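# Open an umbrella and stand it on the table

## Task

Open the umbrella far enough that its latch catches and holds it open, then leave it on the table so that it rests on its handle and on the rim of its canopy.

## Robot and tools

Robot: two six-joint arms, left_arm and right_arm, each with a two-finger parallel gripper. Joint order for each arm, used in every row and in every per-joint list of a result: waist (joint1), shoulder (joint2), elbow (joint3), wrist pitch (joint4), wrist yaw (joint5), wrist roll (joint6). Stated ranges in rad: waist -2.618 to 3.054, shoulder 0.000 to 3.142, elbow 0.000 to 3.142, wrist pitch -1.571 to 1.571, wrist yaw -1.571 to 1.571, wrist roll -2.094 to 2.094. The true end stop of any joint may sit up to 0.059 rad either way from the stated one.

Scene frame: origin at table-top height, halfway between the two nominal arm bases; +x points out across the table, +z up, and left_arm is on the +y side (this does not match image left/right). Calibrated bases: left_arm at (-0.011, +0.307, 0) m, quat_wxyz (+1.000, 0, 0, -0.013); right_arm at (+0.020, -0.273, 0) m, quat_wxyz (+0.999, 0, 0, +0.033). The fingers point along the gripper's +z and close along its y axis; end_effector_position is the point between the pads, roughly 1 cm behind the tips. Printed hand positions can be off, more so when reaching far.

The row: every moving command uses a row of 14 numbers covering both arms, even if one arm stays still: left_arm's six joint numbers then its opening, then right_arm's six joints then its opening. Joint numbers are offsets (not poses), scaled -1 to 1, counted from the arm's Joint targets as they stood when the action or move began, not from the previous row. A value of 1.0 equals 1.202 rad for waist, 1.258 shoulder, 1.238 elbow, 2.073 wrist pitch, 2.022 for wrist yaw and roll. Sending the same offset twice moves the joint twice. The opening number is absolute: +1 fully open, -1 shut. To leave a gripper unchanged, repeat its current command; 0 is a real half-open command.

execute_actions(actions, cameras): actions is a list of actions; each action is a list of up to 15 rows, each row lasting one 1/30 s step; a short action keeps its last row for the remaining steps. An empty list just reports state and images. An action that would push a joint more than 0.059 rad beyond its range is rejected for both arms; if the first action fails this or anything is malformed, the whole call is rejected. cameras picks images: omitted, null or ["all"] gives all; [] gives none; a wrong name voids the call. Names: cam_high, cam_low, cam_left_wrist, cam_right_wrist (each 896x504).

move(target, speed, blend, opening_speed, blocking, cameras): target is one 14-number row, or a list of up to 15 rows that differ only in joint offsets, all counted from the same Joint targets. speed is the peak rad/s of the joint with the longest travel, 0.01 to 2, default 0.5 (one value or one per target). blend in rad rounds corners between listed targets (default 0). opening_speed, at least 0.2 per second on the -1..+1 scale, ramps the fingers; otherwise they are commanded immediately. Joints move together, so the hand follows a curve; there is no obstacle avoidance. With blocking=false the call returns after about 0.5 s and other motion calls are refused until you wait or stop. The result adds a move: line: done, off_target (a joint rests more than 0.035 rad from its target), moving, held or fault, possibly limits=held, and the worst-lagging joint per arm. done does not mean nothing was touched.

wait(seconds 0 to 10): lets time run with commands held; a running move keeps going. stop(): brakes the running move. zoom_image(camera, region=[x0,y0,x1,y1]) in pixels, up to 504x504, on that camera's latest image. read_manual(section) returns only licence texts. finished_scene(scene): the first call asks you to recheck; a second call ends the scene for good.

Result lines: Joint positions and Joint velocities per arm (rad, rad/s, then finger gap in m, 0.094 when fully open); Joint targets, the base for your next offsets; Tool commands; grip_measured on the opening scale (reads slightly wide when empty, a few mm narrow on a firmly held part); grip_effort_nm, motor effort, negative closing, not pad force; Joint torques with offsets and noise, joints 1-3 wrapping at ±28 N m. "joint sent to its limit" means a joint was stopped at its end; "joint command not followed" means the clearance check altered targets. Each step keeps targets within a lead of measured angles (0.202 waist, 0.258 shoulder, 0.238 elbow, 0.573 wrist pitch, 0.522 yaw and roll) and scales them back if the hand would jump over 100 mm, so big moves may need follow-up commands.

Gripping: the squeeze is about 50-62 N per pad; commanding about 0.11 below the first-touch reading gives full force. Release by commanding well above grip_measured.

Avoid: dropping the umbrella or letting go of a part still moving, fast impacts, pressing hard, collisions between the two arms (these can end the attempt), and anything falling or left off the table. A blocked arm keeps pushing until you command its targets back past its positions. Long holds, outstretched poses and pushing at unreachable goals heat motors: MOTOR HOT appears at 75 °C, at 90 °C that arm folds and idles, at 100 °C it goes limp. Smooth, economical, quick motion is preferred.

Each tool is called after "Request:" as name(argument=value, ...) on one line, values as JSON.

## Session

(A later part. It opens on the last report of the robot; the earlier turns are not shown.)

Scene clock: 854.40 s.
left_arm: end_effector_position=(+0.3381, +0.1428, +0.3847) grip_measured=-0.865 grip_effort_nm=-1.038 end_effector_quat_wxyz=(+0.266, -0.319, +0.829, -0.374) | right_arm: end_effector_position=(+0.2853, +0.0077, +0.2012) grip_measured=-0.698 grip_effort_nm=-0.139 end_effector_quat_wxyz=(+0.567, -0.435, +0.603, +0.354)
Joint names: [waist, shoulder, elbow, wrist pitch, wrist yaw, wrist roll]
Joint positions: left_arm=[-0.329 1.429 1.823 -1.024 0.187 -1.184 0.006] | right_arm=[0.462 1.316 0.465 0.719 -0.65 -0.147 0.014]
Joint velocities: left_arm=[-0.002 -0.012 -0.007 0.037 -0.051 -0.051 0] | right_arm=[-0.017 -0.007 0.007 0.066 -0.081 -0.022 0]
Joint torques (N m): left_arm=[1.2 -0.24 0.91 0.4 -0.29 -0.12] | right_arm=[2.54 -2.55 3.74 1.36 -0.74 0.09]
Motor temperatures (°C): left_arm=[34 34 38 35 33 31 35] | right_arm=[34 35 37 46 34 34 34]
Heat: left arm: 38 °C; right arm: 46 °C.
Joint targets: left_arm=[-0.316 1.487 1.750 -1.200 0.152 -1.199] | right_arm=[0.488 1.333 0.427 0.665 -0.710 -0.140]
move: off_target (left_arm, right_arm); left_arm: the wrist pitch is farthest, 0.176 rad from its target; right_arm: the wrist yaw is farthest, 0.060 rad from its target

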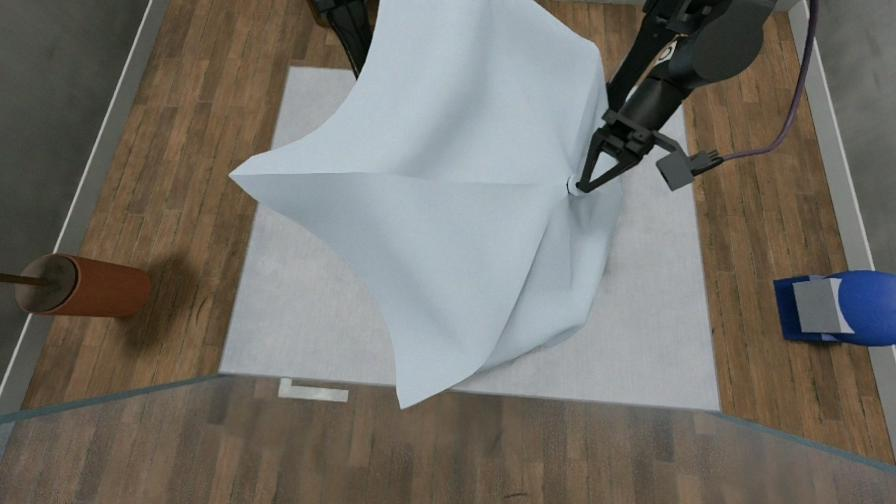

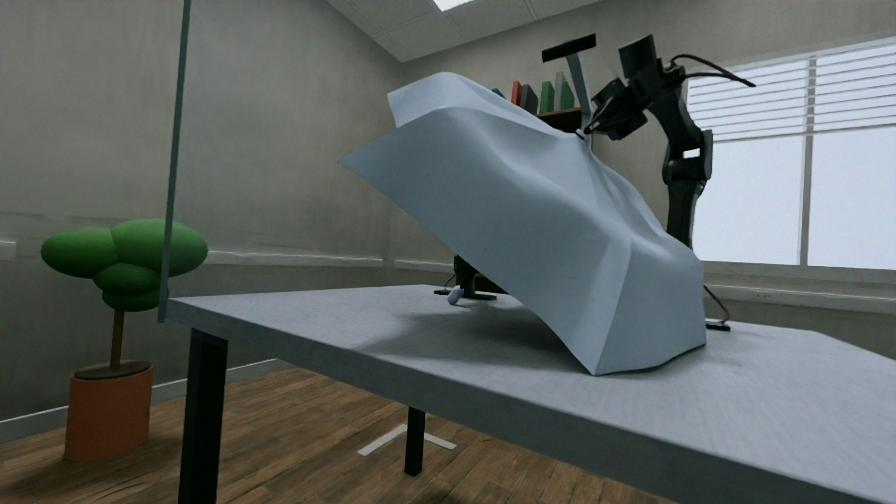

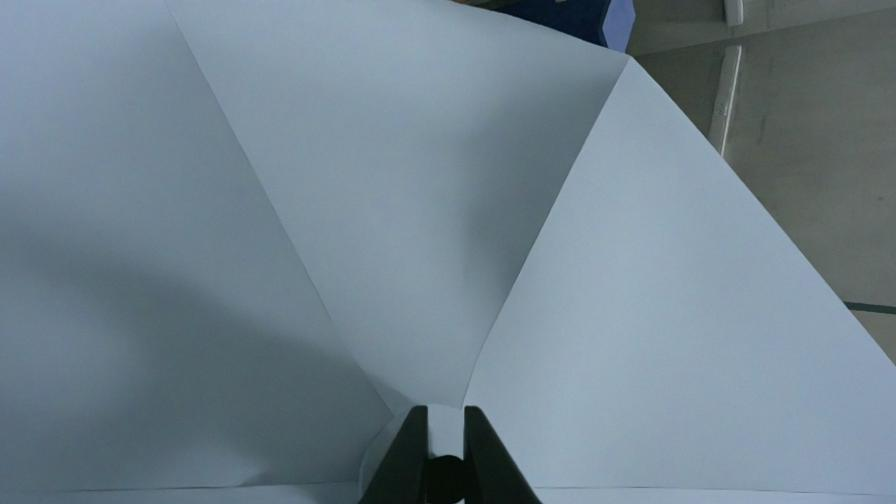

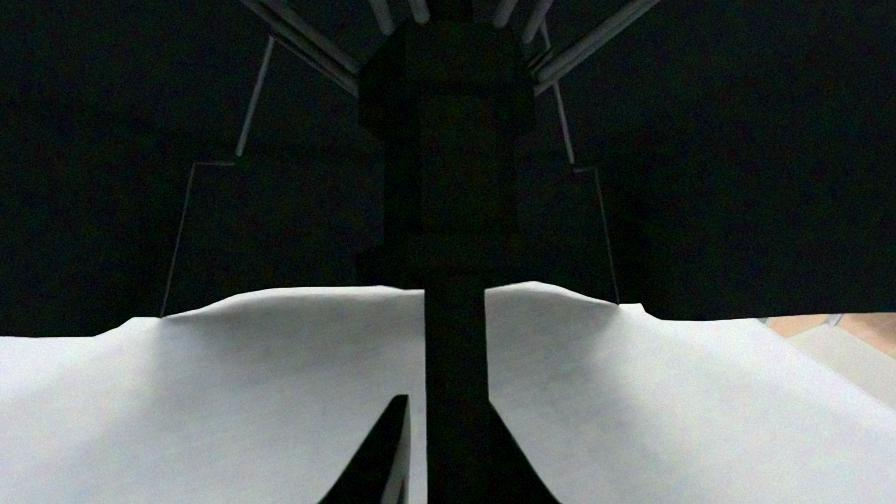

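Request:
execute_actions(actions=[])

Scene clock: 870.73 s.
left_arm: end_effector_position=(+0.3381, +0.1428, +0.3847) grip_measured=-0.865 grip_effort_nm=-1.038 end_effector_quat_wxyz=(+0.266, -0.319, +0.829, -0.374) | right_arm: end_effector_position=(+0.2853, +0.0076, +0.2012) grip_measured=-0.698 grip_effort_nm=-0.139 end_effector_quat_wxyz=(+0.567, -0.434, +0.603, +0.354)
Joint names: [waist, shoulder, elbow, wrist pitch, wrist yaw, wrist roll]
Joint positions: left_arm=[-0.329 1.429 1.823 -1.024 0.187 -1.184 0.006] | right_arm=[0.462 1.316 0.464 0.719 -0.649 -0.147 0.014]
Joint velocities: left_arm=[-0.002 -0.017 0.007 -0.037 -0.022 0.051 0] | right_arm=[-0.002 -0.007 -0.007 0.022 -0.051 0.051 -0.003]
Joint torques (N m): left_arm=[1.2 -0.24 0.92 0.39 -0.3 -0.12] | right_arm=[2.55 -2.59 3.75 1.34 -0.74 0.09]
Motor temperatures (°C): left_arm=[34 34 38 35 33 31 35] | right_arm=[34 34 36 46 34 34 34]
Heat: left arm: 38 °C; right arm: 46 °C.
Joint targets: left_arm=[-0.316 1.487 1.750 -1.200 0.152 -1.199] | right_arm=[0.488 1.333 0.427 0.665 -0.710 -0.140]
Tool commands: left_gripper/opening=-0.95 right_gripper/opening=-0.7

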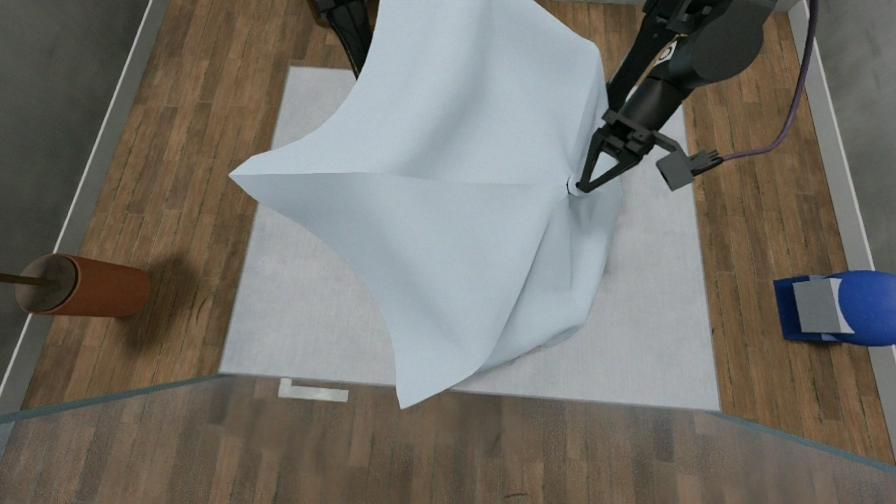

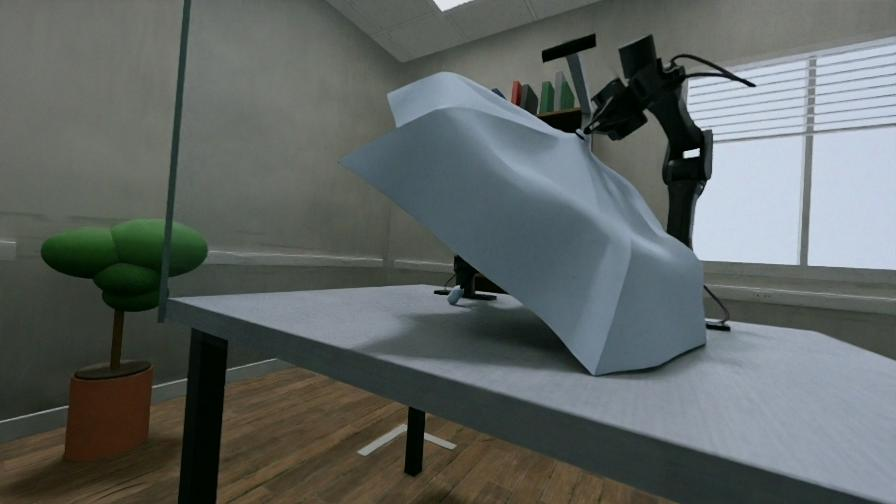

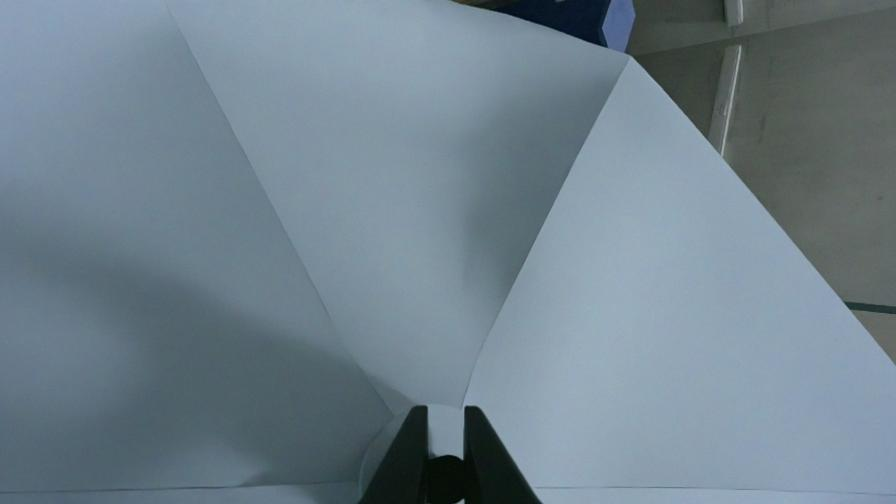

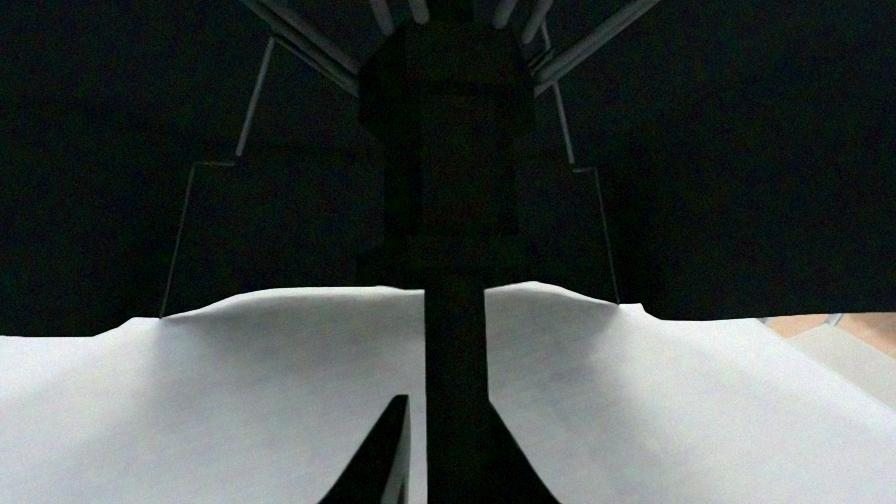

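Request:
zoom_image(camera="cam_low", region=[380, 230, 620, 380])

Request:
zoom_image(camera="cam_low", region=[540, 80, 780, 400])

Request:
zoom_image(camera="cam_right_wrist", region=[220, 0, 680, 300])

Scaled by 2.100 from the camera's 896x504 image, which has a finer 1280x720 frame.

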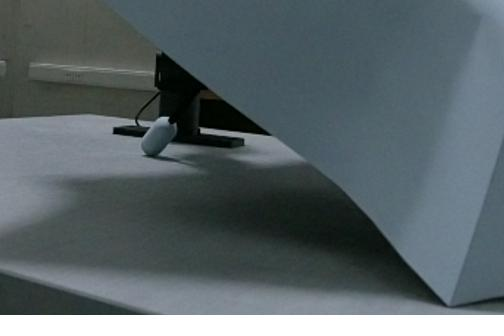

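Scaled by 1.575 from the camera's 896x504 image, which has a finer 1280x720 frame.

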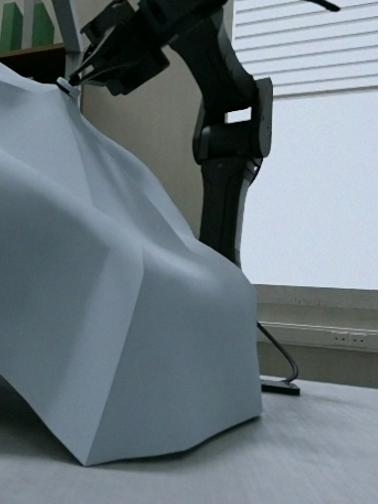

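Scaled by 1.096 from the camera's 896x504 image, which has a finer 1280x720 frame.

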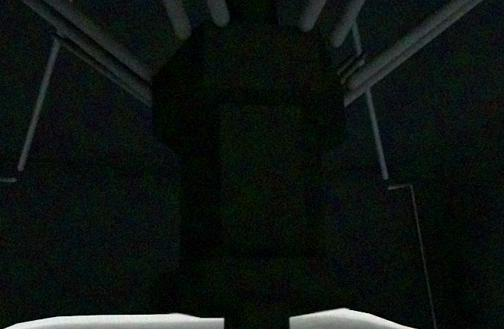

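Request:
move(target=[[-0.0108, -0.0374, 0.0525, 0.0675, 0.0138, 0.0045, -0.95, 0.0932, 0.0413, -0.1228, 0.2484, 0.2028, -0.0692, -0.3]], speed=0.4)

Scene clock: 1103.30 s.
left_arm: end_effector_position=(+0.3422, +0.1442, +0.3910) grip_measured=-0.865 grip_effort_nm=-1.033 end_effector_quat_wxyz=(+0.280, -0.314, +0.824, -0.379) | right_arm: end_effector_position=(+0.2851, -0.0001, +0.2089) grip_measured=-0.302 grip_effort_nm=0.056 end_effector_quat_wxyz=(+0.693, -0.399, +0.550, +0.241)
Joint names: [waist, shoulder, elbow, wrist pitch, wrist yaw, wrist roll]
Joint positions: left_arm=[-0.324 1.427 1.823 -0.997 0.183 -1.175 0.006] | right_arm=[0.591 1.374 0.293 1.161 -0.303 -0.269 0.033]
Joint velocities: left_arm=[0.017 -0.002 -0.002 -0.022 0.022 -0.037 0] | right_arm=[0.002 0.017 -0.012 -0.007 -0.007 -0.022 0.001]
Joint torques (N m): left_arm=[-0.39 -3.43 5.89 1.56 0.02 -0.12] | right_arm=[0.79 -2.8 4.55 2.04 0.05 -0.08]
Motor temperatures (°C): left_arm=[34 33 37 33 32 31 35] | right_arm=[34 34 35 42 34 34 34]
Heat: left arm: 37 °C; right arm: 42 °C.
Joint targets: left_arm=[-0.329 1.440 1.815 -1.060 0.180 -1.190] | right_arm=[0.599 1.385 0.275 1.180 -0.300 -0.279]
move: off_target (left_arm); left_arm: the wrist pitch is farthest, 0.063 rad from its target

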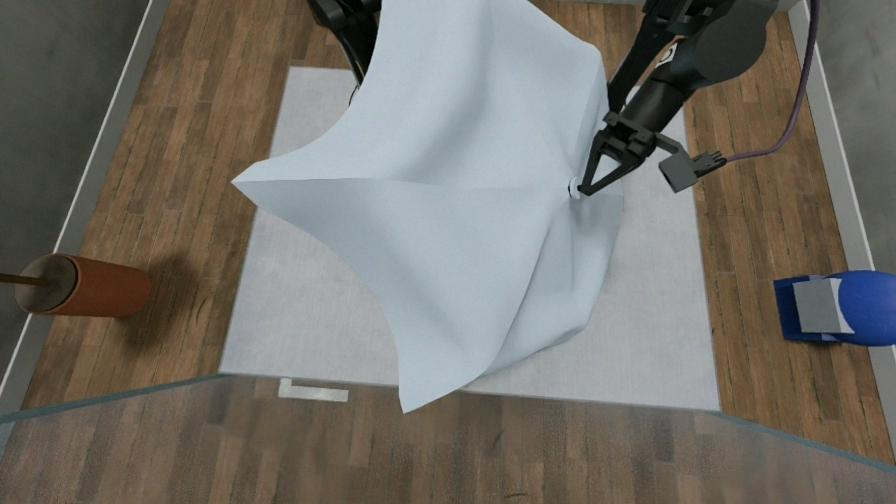

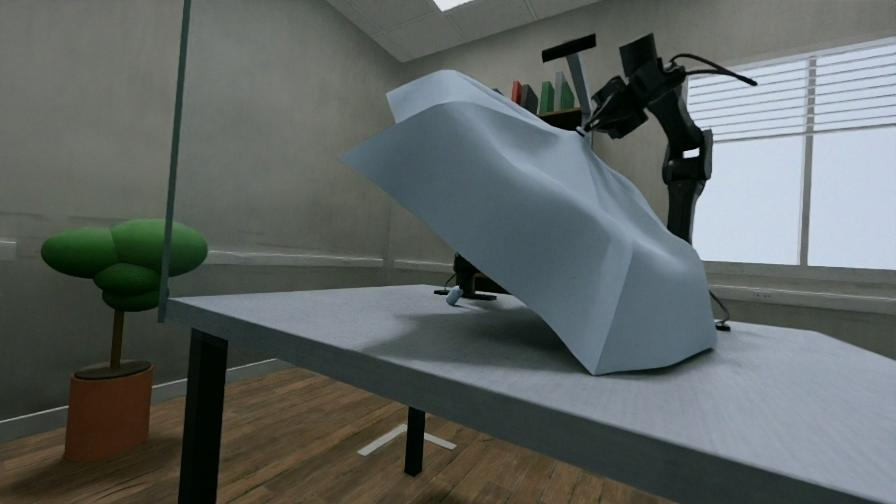

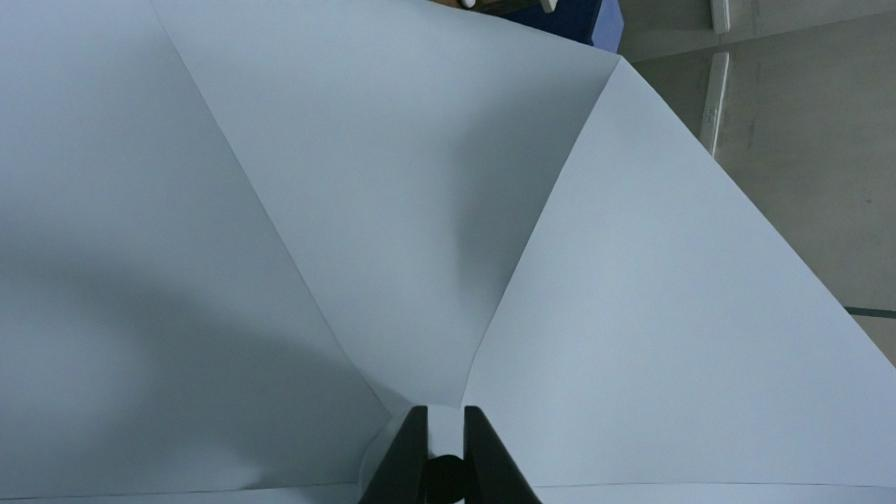

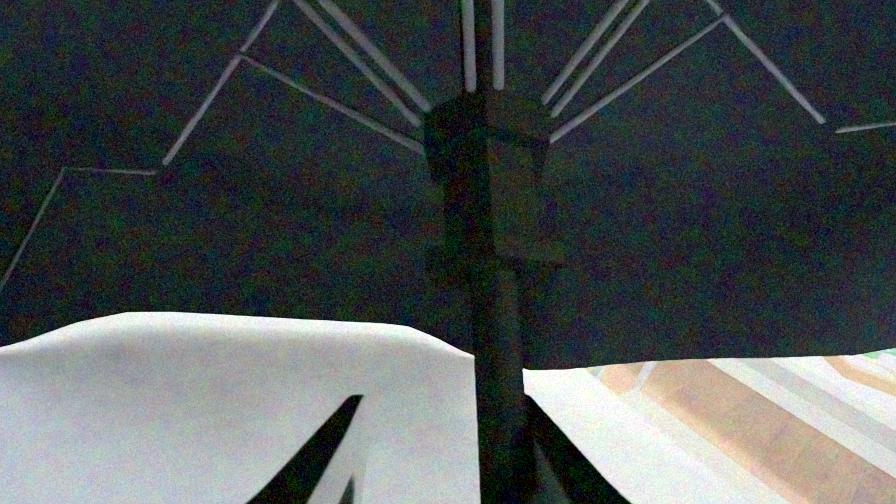

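Request:
move(target=[[0, 0, 0, 0, 0, 0, -0.95, 0.0757, 0.1089, 0.0016, 0.1047, 0.1311, -0.1266, -0.3]], speed=0.4, cameras=["cam_right_wrist", "cam_low"])

Scene clock: 1123.53 s.
left_arm: end_effector_position=(+0.3425, +0.1445, +0.3911) grip_measured=-0.865 grip_effort_nm=-1.033 end_effector_quat_wxyz=(+0.281, -0.315, +0.824, -0.379) | right_arm: end_effector_position=(+0.2988, +0.0003, +0.2144) grip_measured=-0.302 grip_effort_nm=0.046 end_effector_quat_wxyz=(+0.757, -0.400, +0.507, +0.101)
Joint names: [waist, shoulder, elbow, wrist pitch, wrist yaw, wrist roll]
Joint positions: left_arm=[-0.324 1.427 1.823 -0.996 0.181 -1.175 0.006] | right_arm=[0.685 1.509 0.293 1.382 -0.049 -0.527 0.033]
Joint velocities: left_arm=[0.002 0.002 0.012 0.037 0.022 -0.007 0] | right_arm=[0.002 0.002 -0.007 -0.037 -0.007 -0.007 -0.001]
Joint torques (N m): left_arm=[-0.38 -3.43 5.9 1.55 0.04 -0.11] | right_arm=[0.57 -3.18 4.08 2 0.15 -0.08]
Motor temperatures (°C): left_arm=[34 34 38 36 32 31 35] | right_arm=[34 34 35 44 34 34 34]
Heat: left arm: 38 °C; right arm: 44 °C.
Joint targets: left_arm=[-0.329 1.440 1.815 -1.060 0.180 -1.190] | right_arm=[0.690 1.522 0.277 1.397 -0.035 -0.536]
move: off_target (left_arm); left_arm: the wrist pitch is farthest, 0.064 rad from its target
Images, in order (width x height): cam_low 896x504, cam_right_wrist 896x504.

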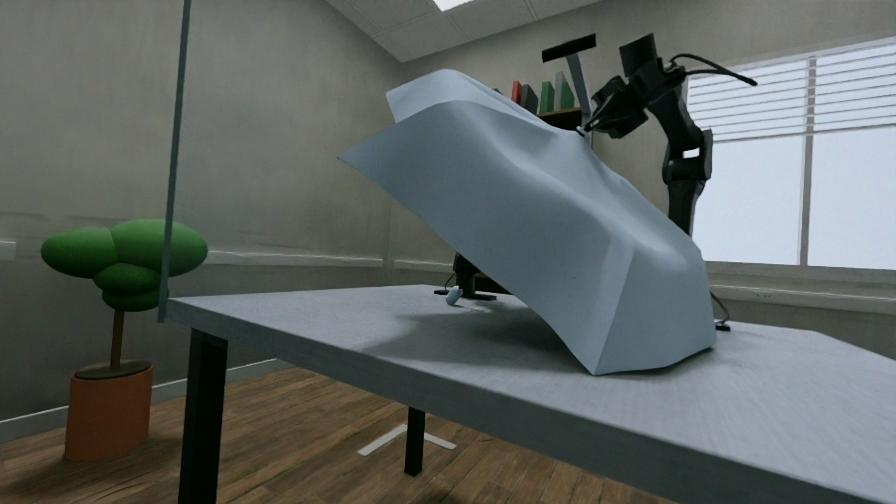

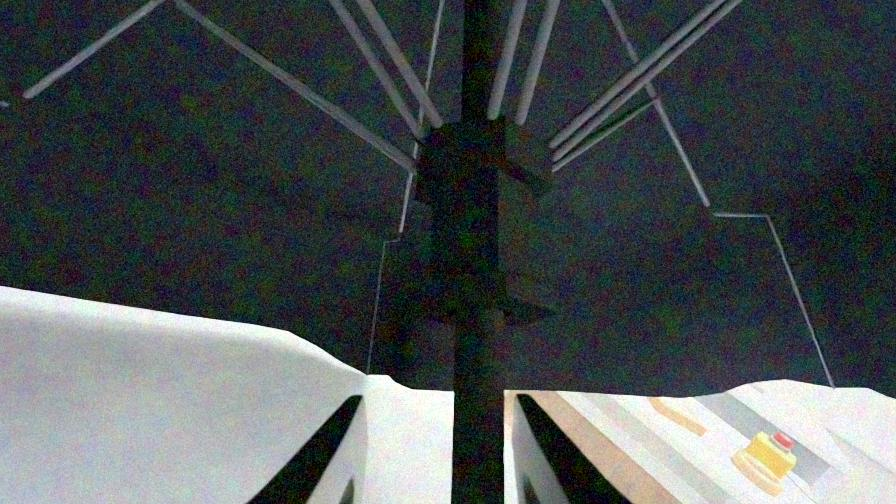

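Request:
move(target=[[0, 0, 0, 0, 0, 0, -0.95, -0.0341, 0, 0.0606, -0.0318, -0.0321, 0.003, -0.3]], speed=0.4, cameras=["cam_right_wrist", "cam_low"])

Scene clock: 1144.63 s.
left_arm: end_effector_position=(+0.3427, +0.1445, +0.3914) grip_measured=-0.865 grip_effort_nm=-1.028 end_effector_quat_wxyz=(+0.281, -0.315, +0.823, -0.379) | right_arm: end_effector_position=(+0.3067, +0.0007, +0.2202) grip_measured=-0.302 grip_effort_nm=0.061 end_effector_quat_wxyz=(+0.758, -0.403, +0.502, +0.102)
Joint names: [waist, shoulder, elbow, wrist pitch, wrist yaw, wrist roll]
Joint positions: left_arm=[-0.324 1.427 1.823 -0.995 0.18 -1.175 0.006] | right_arm=[0.655 1.509 0.325 1.356 -0.087 -0.528 0.033]
Joint velocities: left_arm=[-0.007 0.017 -0.017 -0.022 -0.022 0.007 0] | right_arm=[0.007 -0.012 0.002 0.007 0.081 -0.022 0]
Joint torques (N m): left_arm=[-0.38 -3.44 5.9 1.54 0.04 -0.12] | right_arm=[-0.54 -3.37 8.05 1.63 -0.14 -0.01]
Motor temperatures (°C): left_arm=[34 34 38 37 32 31 35] | right_arm=[34 34 35 44 34 34 34]
Heat: left arm: 38 °C; right arm: 44 °C.
Joint targets: left_arm=[-0.329 1.440 1.815 -1.060 0.180 -1.190] | right_arm=[0.649 1.522 0.352 1.331 -0.100 -0.530]
move: off_target (left_arm); left_arm: the wrist pitch is farthest, 0.065 rad from its target
Images, in order (width x height): cam_low 896x504, cam_right_wrist 896x504.

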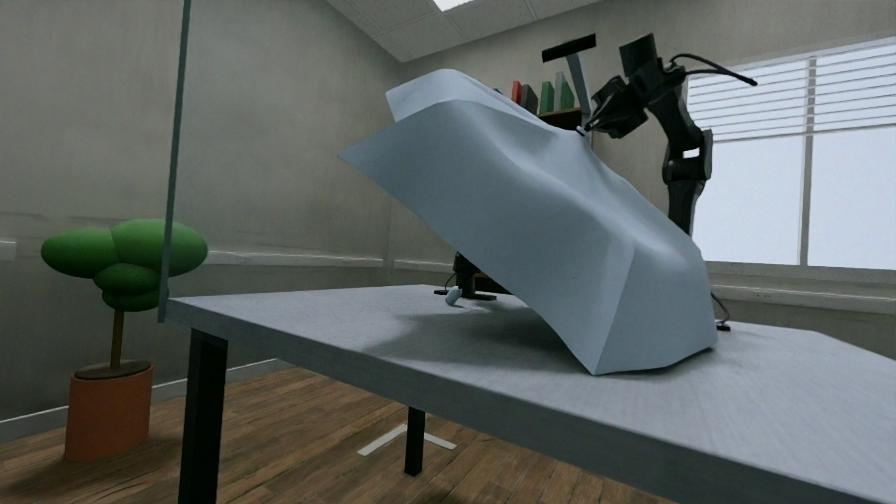

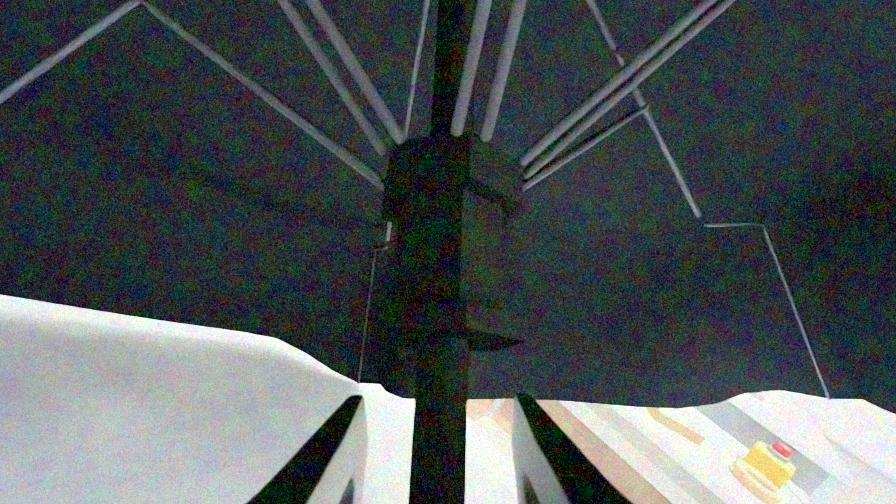

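Request:
move(target=[[0, 0, 0, 0, 0, 0, -0.95, 0, 0, 0, 0, 0, 0, -0.86]], opening_speed=0.6, cameras=["cam_right_wrist"])

Scene clock: 1185.97 s.
left_arm: end_effector_position=(+0.3425, +0.1441, +0.3914) grip_measured=-0.865 grip_effort_nm=-1.043 end_effector_quat_wxyz=(+0.281, -0.314, +0.824, -0.380) | right_arm: end_effector_position=(+0.3067, +0.0008, +0.2199) grip_measured=-0.854 grip_effort_nm=-1.048 end_effector_quat_wxyz=(+0.757, -0.399, +0.506, +0.108)
Joint names: [waist, shoulder, elbow, wrist pitch, wrist yaw, wrist roll]
Joint positions: left_arm=[-0.324 1.427 1.823 -0.995 0.182 -1.175 0.006] | right_arm=[0.654 1.509 0.325 1.355 -0.088 -0.511 0.007]
Joint velocities: left_arm=[-0.002 -0.002 0.007 -0.007 0.022 0.022 0] | right_arm=[0.002 0.017 0.002 0.007 -0.037 0.007 0]
Joint torques (N m): left_arm=[-0.38 -3.43 5.9 1.54 0.03 -0.11] | right_arm=[-0.5 -3.32 8.05 1.66 -0.12 -0.18]
Motor temperatures (°C): left_arm=[34 34 38 38 32 31 35] | right_arm=[34 34 36 43 33 34 34]
Heat: left arm: 38 °C; right arm: 43 °C.
Joint targets: left_arm=[-0.329 1.440 1.815 -1.060 0.180 -1.190] | right_arm=[0.650 1.522 0.352 1.331 -0.100 -0.529]
move: off_target (left_arm); left_arm: the wrist pitch is farthest, 0.065 rad from its target
Images, in order (width x height): cam_right_wrist 896x504.

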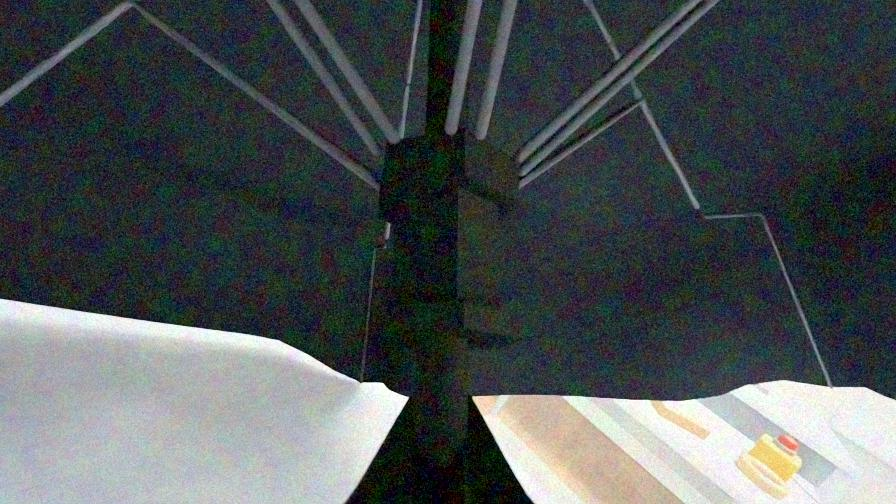

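Request:
move(target=[[0.0809, 0.0253, 0.1144, 0.0084, 0.0744, -0.0290, -0.95, -0.0312, -0.3246, 0.1336, -0.3206, -0.0220, -0.0448, -0.9]], speed=0.35)

Scene clock: 1190.80 s.
left_arm: end_effector_position=(+0.3448, +0.1549, +0.4099) grip_measured=-0.865 grip_effort_nm=-1.028 end_effector_quat_wxyz=(+0.248, -0.341, +0.806, -0.415) | right_arm: end_effector_position=(+0.3056, -0.0113, +0.2631) grip_measured=-0.857 grip_effort_nm=-1.062 end_effector_quat_wxyz=(+0.714, -0.451, +0.531, +0.073)
Joint names: [waist, shoulder, elbow, wrist pitch, wrist yaw, wrist roll]
Joint positions: left_arm=[-0.239 1.463 1.925 -1.055 0.309 -1.23 0.006] | right_arm=[0.616 1.136 0.478 0.687 -0.124 -0.599 0.007]
Joint velocities: left_arm=[-0.002 -0.002 -0.002 -0.081 0.007 -0.022 0] | right_arm=[0.002 -0.012 0.007 -0.007 -0.007 0.022 -0.001]
Joint torques (N m): left_arm=[0.65 -3.82 8.87 2.31 0.3 -0.17] | right_arm=[-0.44 -4.7 10.99 1.76 -0.23 -0.18]
Motor temperatures (°C): left_arm=[34 34 38 38 32 31 35] | right_arm=[34 34 36 43 33 34 34]
Heat: left arm: 38 °C; right arm: 43 °C.
Joint targets: left_arm=[-0.232 1.472 1.957 -1.043 0.331 -1.248] | right_arm=[0.612 1.114 0.517 0.667 -0.145 -0.620]
move: off_target (right_arm); right_arm: the elbow is farthest, 0.039 rad from its target

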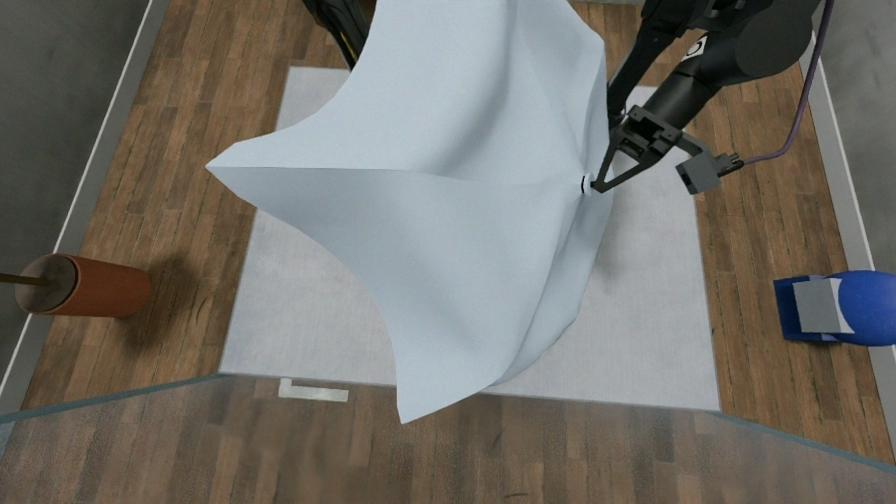

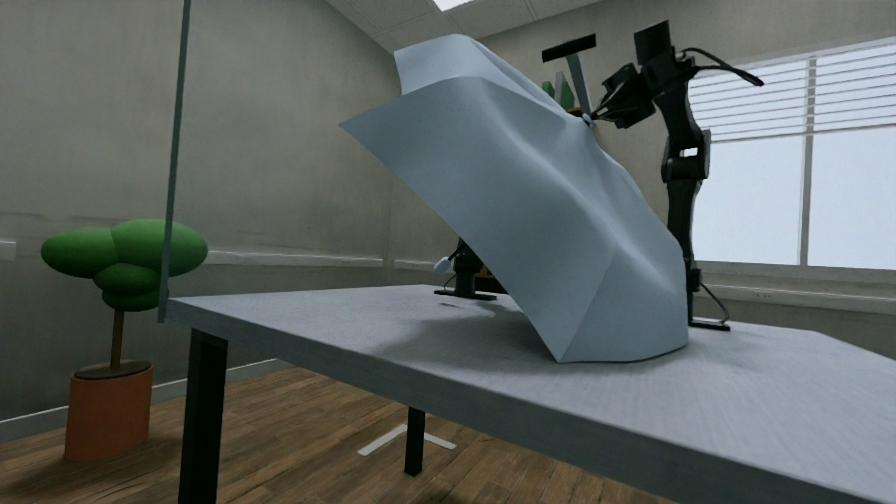

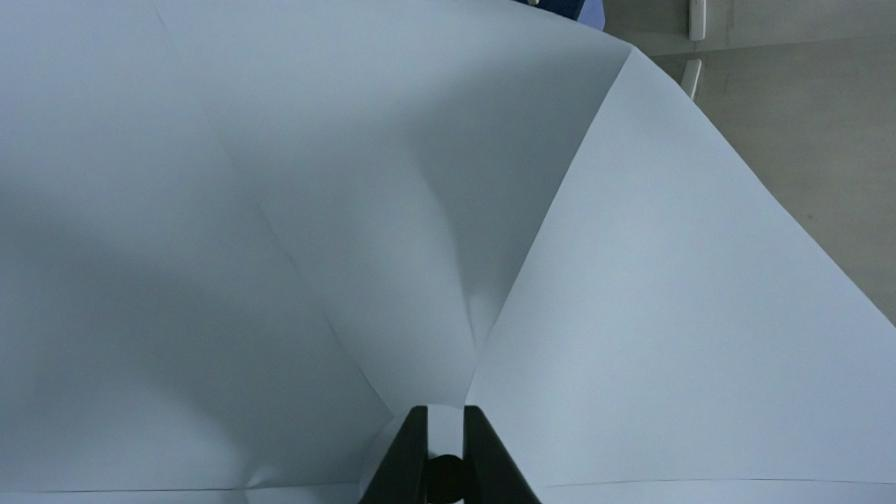

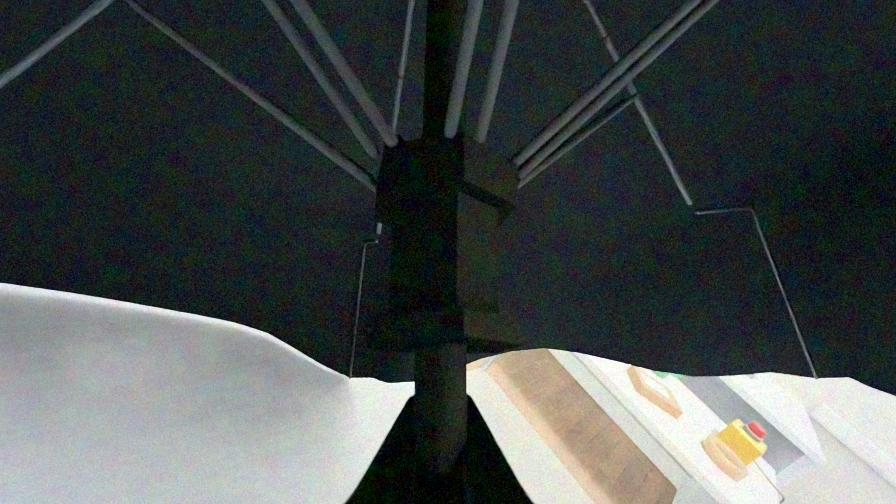

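Request:
move(target=[[0.0794, 0.0086, 0.0213, 0.0063, 0.0885, -0.0415, -0.95, -0.0173, -0.0838, 0.2123, -0.2359, -0.0088, -0.0454, -0.9], [0.1483, 0.0, 0.0, 0.0358, 0.1627, -0.0922, -0.95, -0.0166, -0.0548, 0.4496, -0.4256, -0.0014, -0.0905, -0.9]], speed=0.35, blend=0.1)

Scene clock: 1197.67 s.
left_arm: end_effector_position=(+0.3486, +0.1711, +0.4380) grip_measured=-0.865 grip_effort_nm=-1.038 end_effector_quat_wxyz=(+0.163, -0.386, +0.745, -0.519) | right_arm: end_effector_position=(+0.3004, -0.0258, +0.3509) grip_measured=-0.857 grip_effort_nm=-1.062 end_effector_quat_wxyz=(+0.627, -0.546, +0.556, +0.010)
Joint names: [waist, shoulder, elbow, wrist pitch, wrist yaw, wrist roll]
Joint positions: left_arm=[-0.06 1.474 1.947 -1.004 0.631 -1.412 0.006] | right_arm=[0.592 1.039 1.031 -0.209 -0.131 -0.789 0.007]
Joint velocities: left_arm=[-0.002 0.002 0.032 0.022 0.022 -0.007 0.001] | right_arm=[0.022 0.012 -0.002 -0.007 0.022 -0.037 0]
Joint torques (N m): left_arm=[0.55 -4.64 6.89 2.52 0.44 -0.22] | right_arm=[0.05 -2.02 11.56 1.87 -0.21 -0.13]
Motor temperatures (°C): left_arm=[34 34 39 39 32 31 35] | right_arm=[34 34 37 44 33 34 34]
Heat: left arm: 39 °C; right arm: 44 °C.
Joint targets: left_arm=[-0.054 1.472 1.957 -0.968 0.659 -1.435] | right_arm=[0.592 1.044 1.074 -0.216 -0.147 -0.803]
move: off_target (right_arm); right_arm: the elbow is farthest, 0.043 rad from its target

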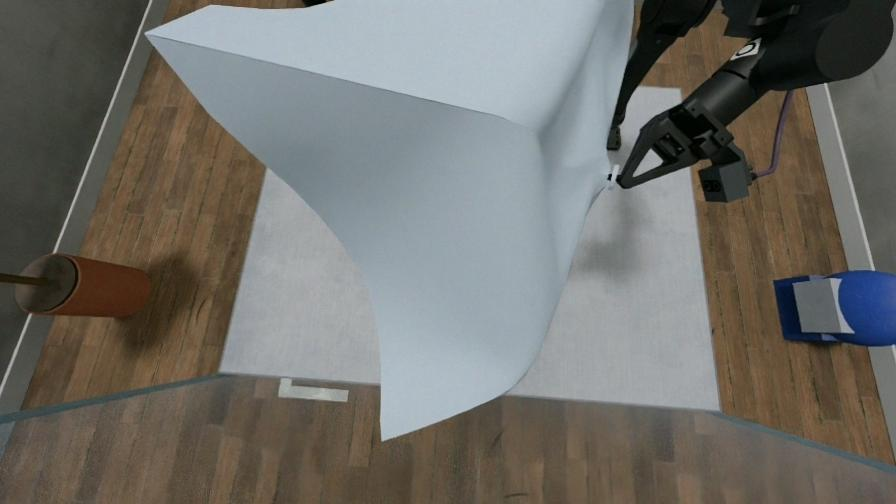

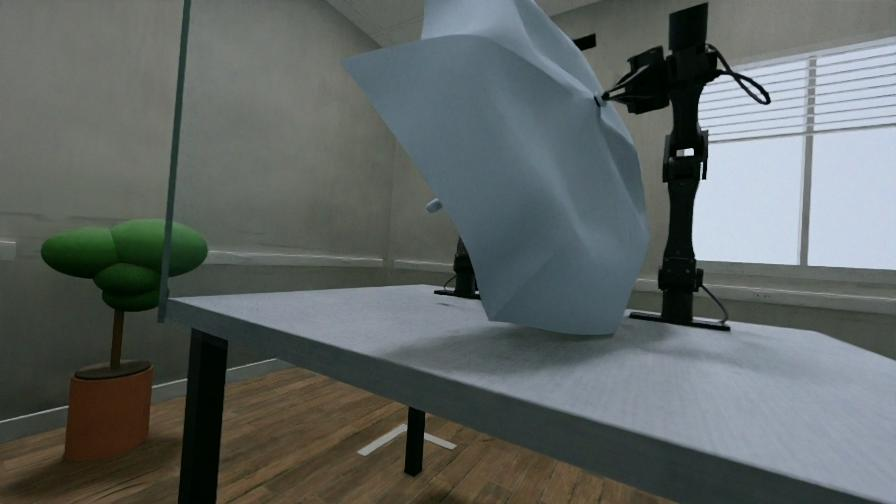

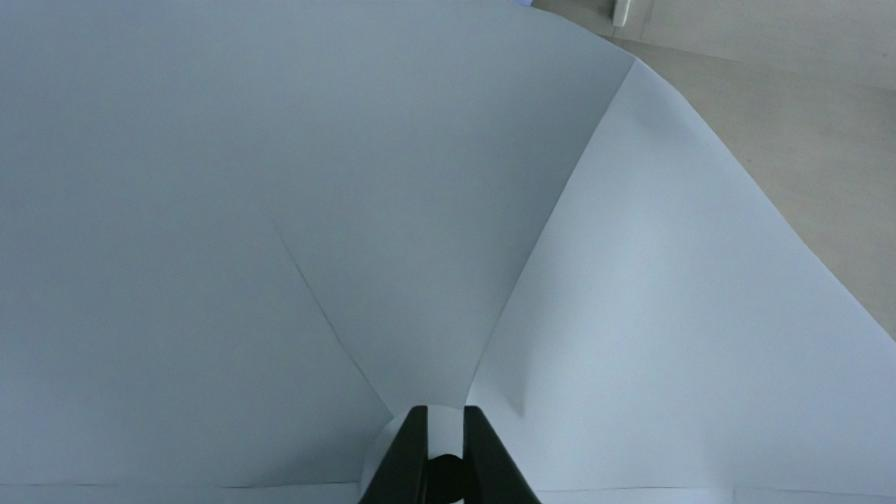

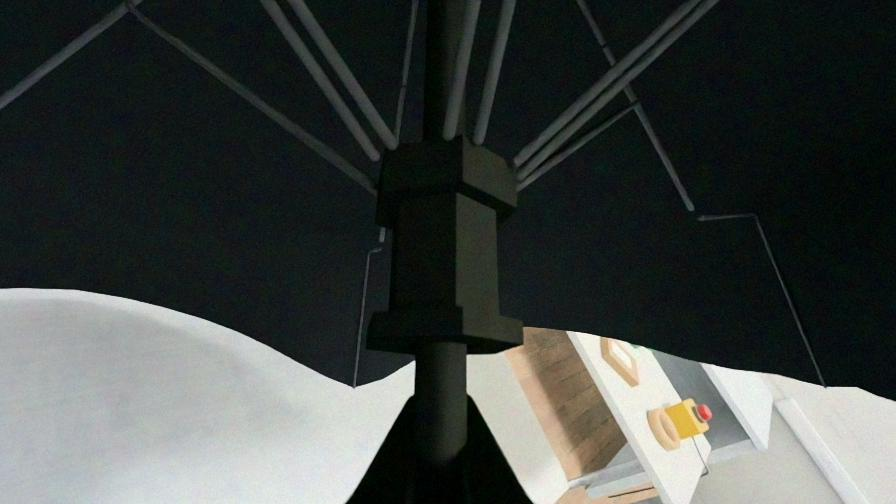

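Request:
move(target=[[0, 0, 0, 0, 0, 0, -0.95, 0, 0, 0, 0, 0, 0, -0.79]], opening_speed=0.4, cameras=["cam_right_wrist"])

Scene clock: 1228.97 s.
left_arm: end_effector_position=(+0.3480, +0.1704, +0.4384) grip_measured=-0.865 grip_effort_nm=-1.033 end_effector_quat_wxyz=(+0.160, -0.385, +0.745, -0.521) | right_arm: end_effector_position=(+0.3001, -0.0261, +0.3492) grip_measured=-0.792 grip_effort_nm=0.066 end_effector_quat_wxyz=(+0.624, -0.549, +0.556, +0.008)
Joint names: [waist, shoulder, elbow, wrist pitch, wrist yaw, wrist roll]
Joint positions: left_arm=[-0.059 1.474 1.947 -1.004 0.638 -1.413 0.006] | right_arm=[0.592 1.039 1.031 -0.216 -0.131 -0.796 0.01]
Joint velocities: left_arm=[-0.002 0.012 0.002 0.007 0.022 0.051 0] | right_arm=[-0.007 -0.012 -0.012 0.022 -0.022 -0.051 -0.001]
Joint torques (N m): left_arm=[0.55 -4.63 6.9 2.51 0.38 -0.2] | right_arm=[0.06 -2.03 11.58 1.95 -0.21 -0.05]
Motor temperatures (°C): left_arm=[34 34 39 42 32 31 35] | right_arm=[34 33 37 44 33 34 35]
Heat: left arm: 42 °C; right arm: 44 °C.
Joint targets: left_arm=[-0.053 1.472 1.957 -0.968 0.659 -1.435] | right_arm=[0.592 1.044 1.074 -0.216 -0.147 -0.803]
move: off_target (left_arm, right_arm); left_arm: the wrist pitch is farthest, 0.036 rad from its target; right_arm: the elbow is farthest, 0.043 rad from its target
Images, in order (width x height): cam_right_wrist 896x504.

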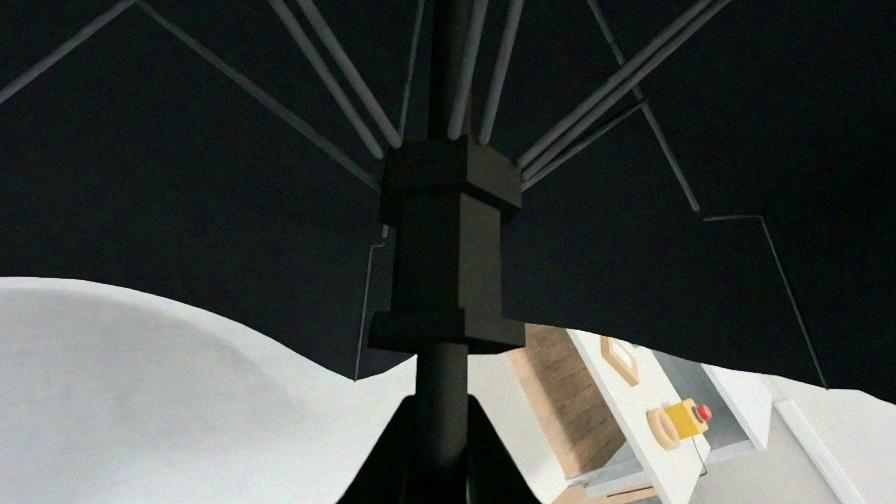

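Request:
execute_actions(actions=[], cameras=["cam_right_wrist", "cam_high"])

Scene clock: 1243.83 s.
left_arm: end_effector_position=(+0.3479, +0.1703, +0.4384) grip_measured=-0.865 grip_effort_nm=-1.038 end_effector_quat_wxyz=(+0.160, -0.385, +0.745, -0.521) | right_arm: end_effector_position=(+0.3001, -0.0261, +0.3492) grip_measured=-0.792 grip_effort_nm=0.061 end_effector_quat_wxyz=(+0.624, -0.549, +0.556, +0.008)
Joint names: [waist, shoulder, elbow, wrist pitch, wrist yaw, wrist roll]
Joint positions: left_arm=[-0.059 1.474 1.947 -1.004 0.638 -1.413 0.006] | right_arm=[0.592 1.039 1.031 -0.216 -0.131 -0.796 0.01]
Joint velocities: left_arm=[-0.012 -0.022 0.012 -0.022 -0.022 -0.022 0] | right_arm=[-0.002 0.002 0.012 -0.037 -0.022 -0.007 0]
Joint torques (N m): left_arm=[0.55 -4.64 6.89 2.52 0.38 -0.21] | right_arm=[0.06 -2.04 11.58 1.96 -0.19 -0.04]
Motor temperatures (°C): left_arm=[34 34 39 43 32 31 35] | right_arm=[34 33 38 45 33 34 35]
Heat: left arm: 43 °C; right arm: 45 °C.
Joint targets: left_arm=[-0.053 1.472 1.957 -0.968 0.659 -1.435] | right_arm=[0.592 1.044 1.074 -0.216 -0.147 -0.803]
Tool commands: left_gripper/opening=-0.95 right_gripper/opening=-0.79
Images, in order (width x height): cam_high 896x504, cam_right_wrist 896x504.

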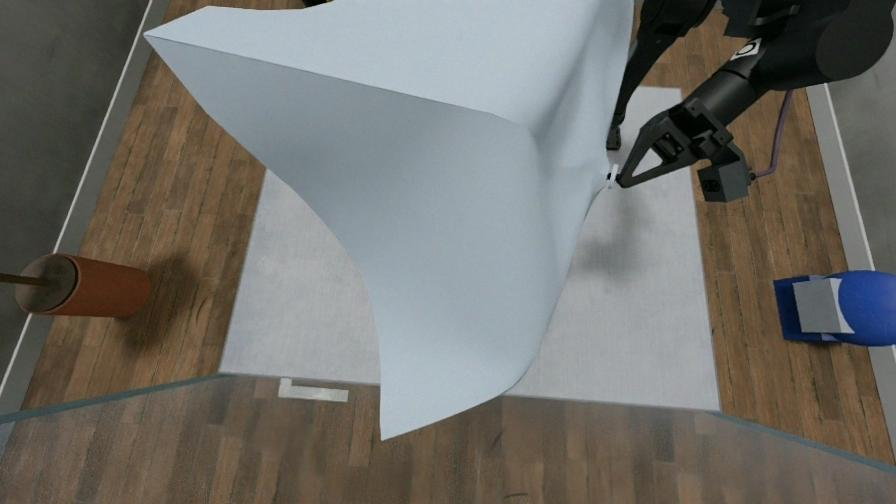

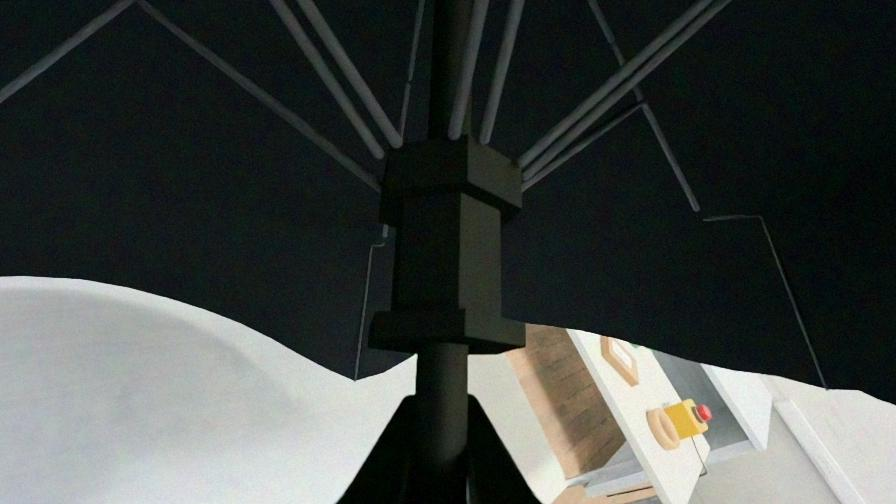

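Request:
move(target=[0,0,0,0,0,0,-0.95,0,0,0,0,0,0,-0.72], opening_speed=0.2, cameras=["cam_right_wrist"])

Scene clock: 1247.83 s.
left_arm: end_effector_position=(+0.3480, +0.1702, +0.4387) grip_measured=-0.865 grip_effort_nm=-1.038 end_effector_quat_wxyz=(+0.160, -0.384, +0.745, -0.521) | right_arm: end_effector_position=(+0.2995, -0.0257, +0.3501) grip_measured=-0.722 grip_effort_nm=0.090 end_effector_quat_wxyz=(+0.624, -0.550, +0.555, +0.009)
Joint names: [waist, shoulder, elbow, wrist pitch, wrist yaw, wrist roll]
Joint positions: left_arm=[-0.059 1.474 1.947 -1.002 0.639 -1.413 0.006] | right_arm=[0.592 1.039 1.034 -0.219 -0.134 -0.797 0.013]
Joint velocities: left_arm=[0.002 -0.007 0.002 -0.051 -0.051 -0.037 0.001] | right_arm=[-0.027 -0.007 0.012 0.022 -0.022 0.095 0]
Joint torques (N m): left_arm=[0.55 -4.6 6.9 2.5 0.37 -0.2] | right_arm=[0.06 -2.03 11.29 1.98 -0.16 -0.06]
Motor temperatures (°C): left_arm=[34 34 39 43 32 31 35] | right_arm=[34 33 38 46 33 34 34]
Heat: left arm: 43 °C; right arm: 46 °C.
Joint targets: left_arm=[-0.053 1.472 1.957 -0.968 0.659 -1.435] | right_arm=[0.592 1.044 1.074 -0.216 -0.147 -0.803]
move: off_target (right_arm); right_arm: the elbow is farthest, 0.040 rad from its target
Images, in order (width x height): cam_right_wrist 896x504.

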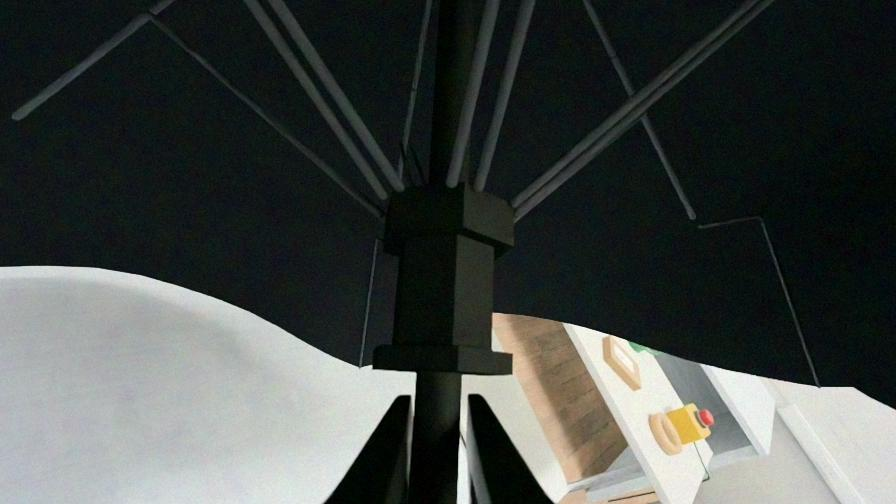

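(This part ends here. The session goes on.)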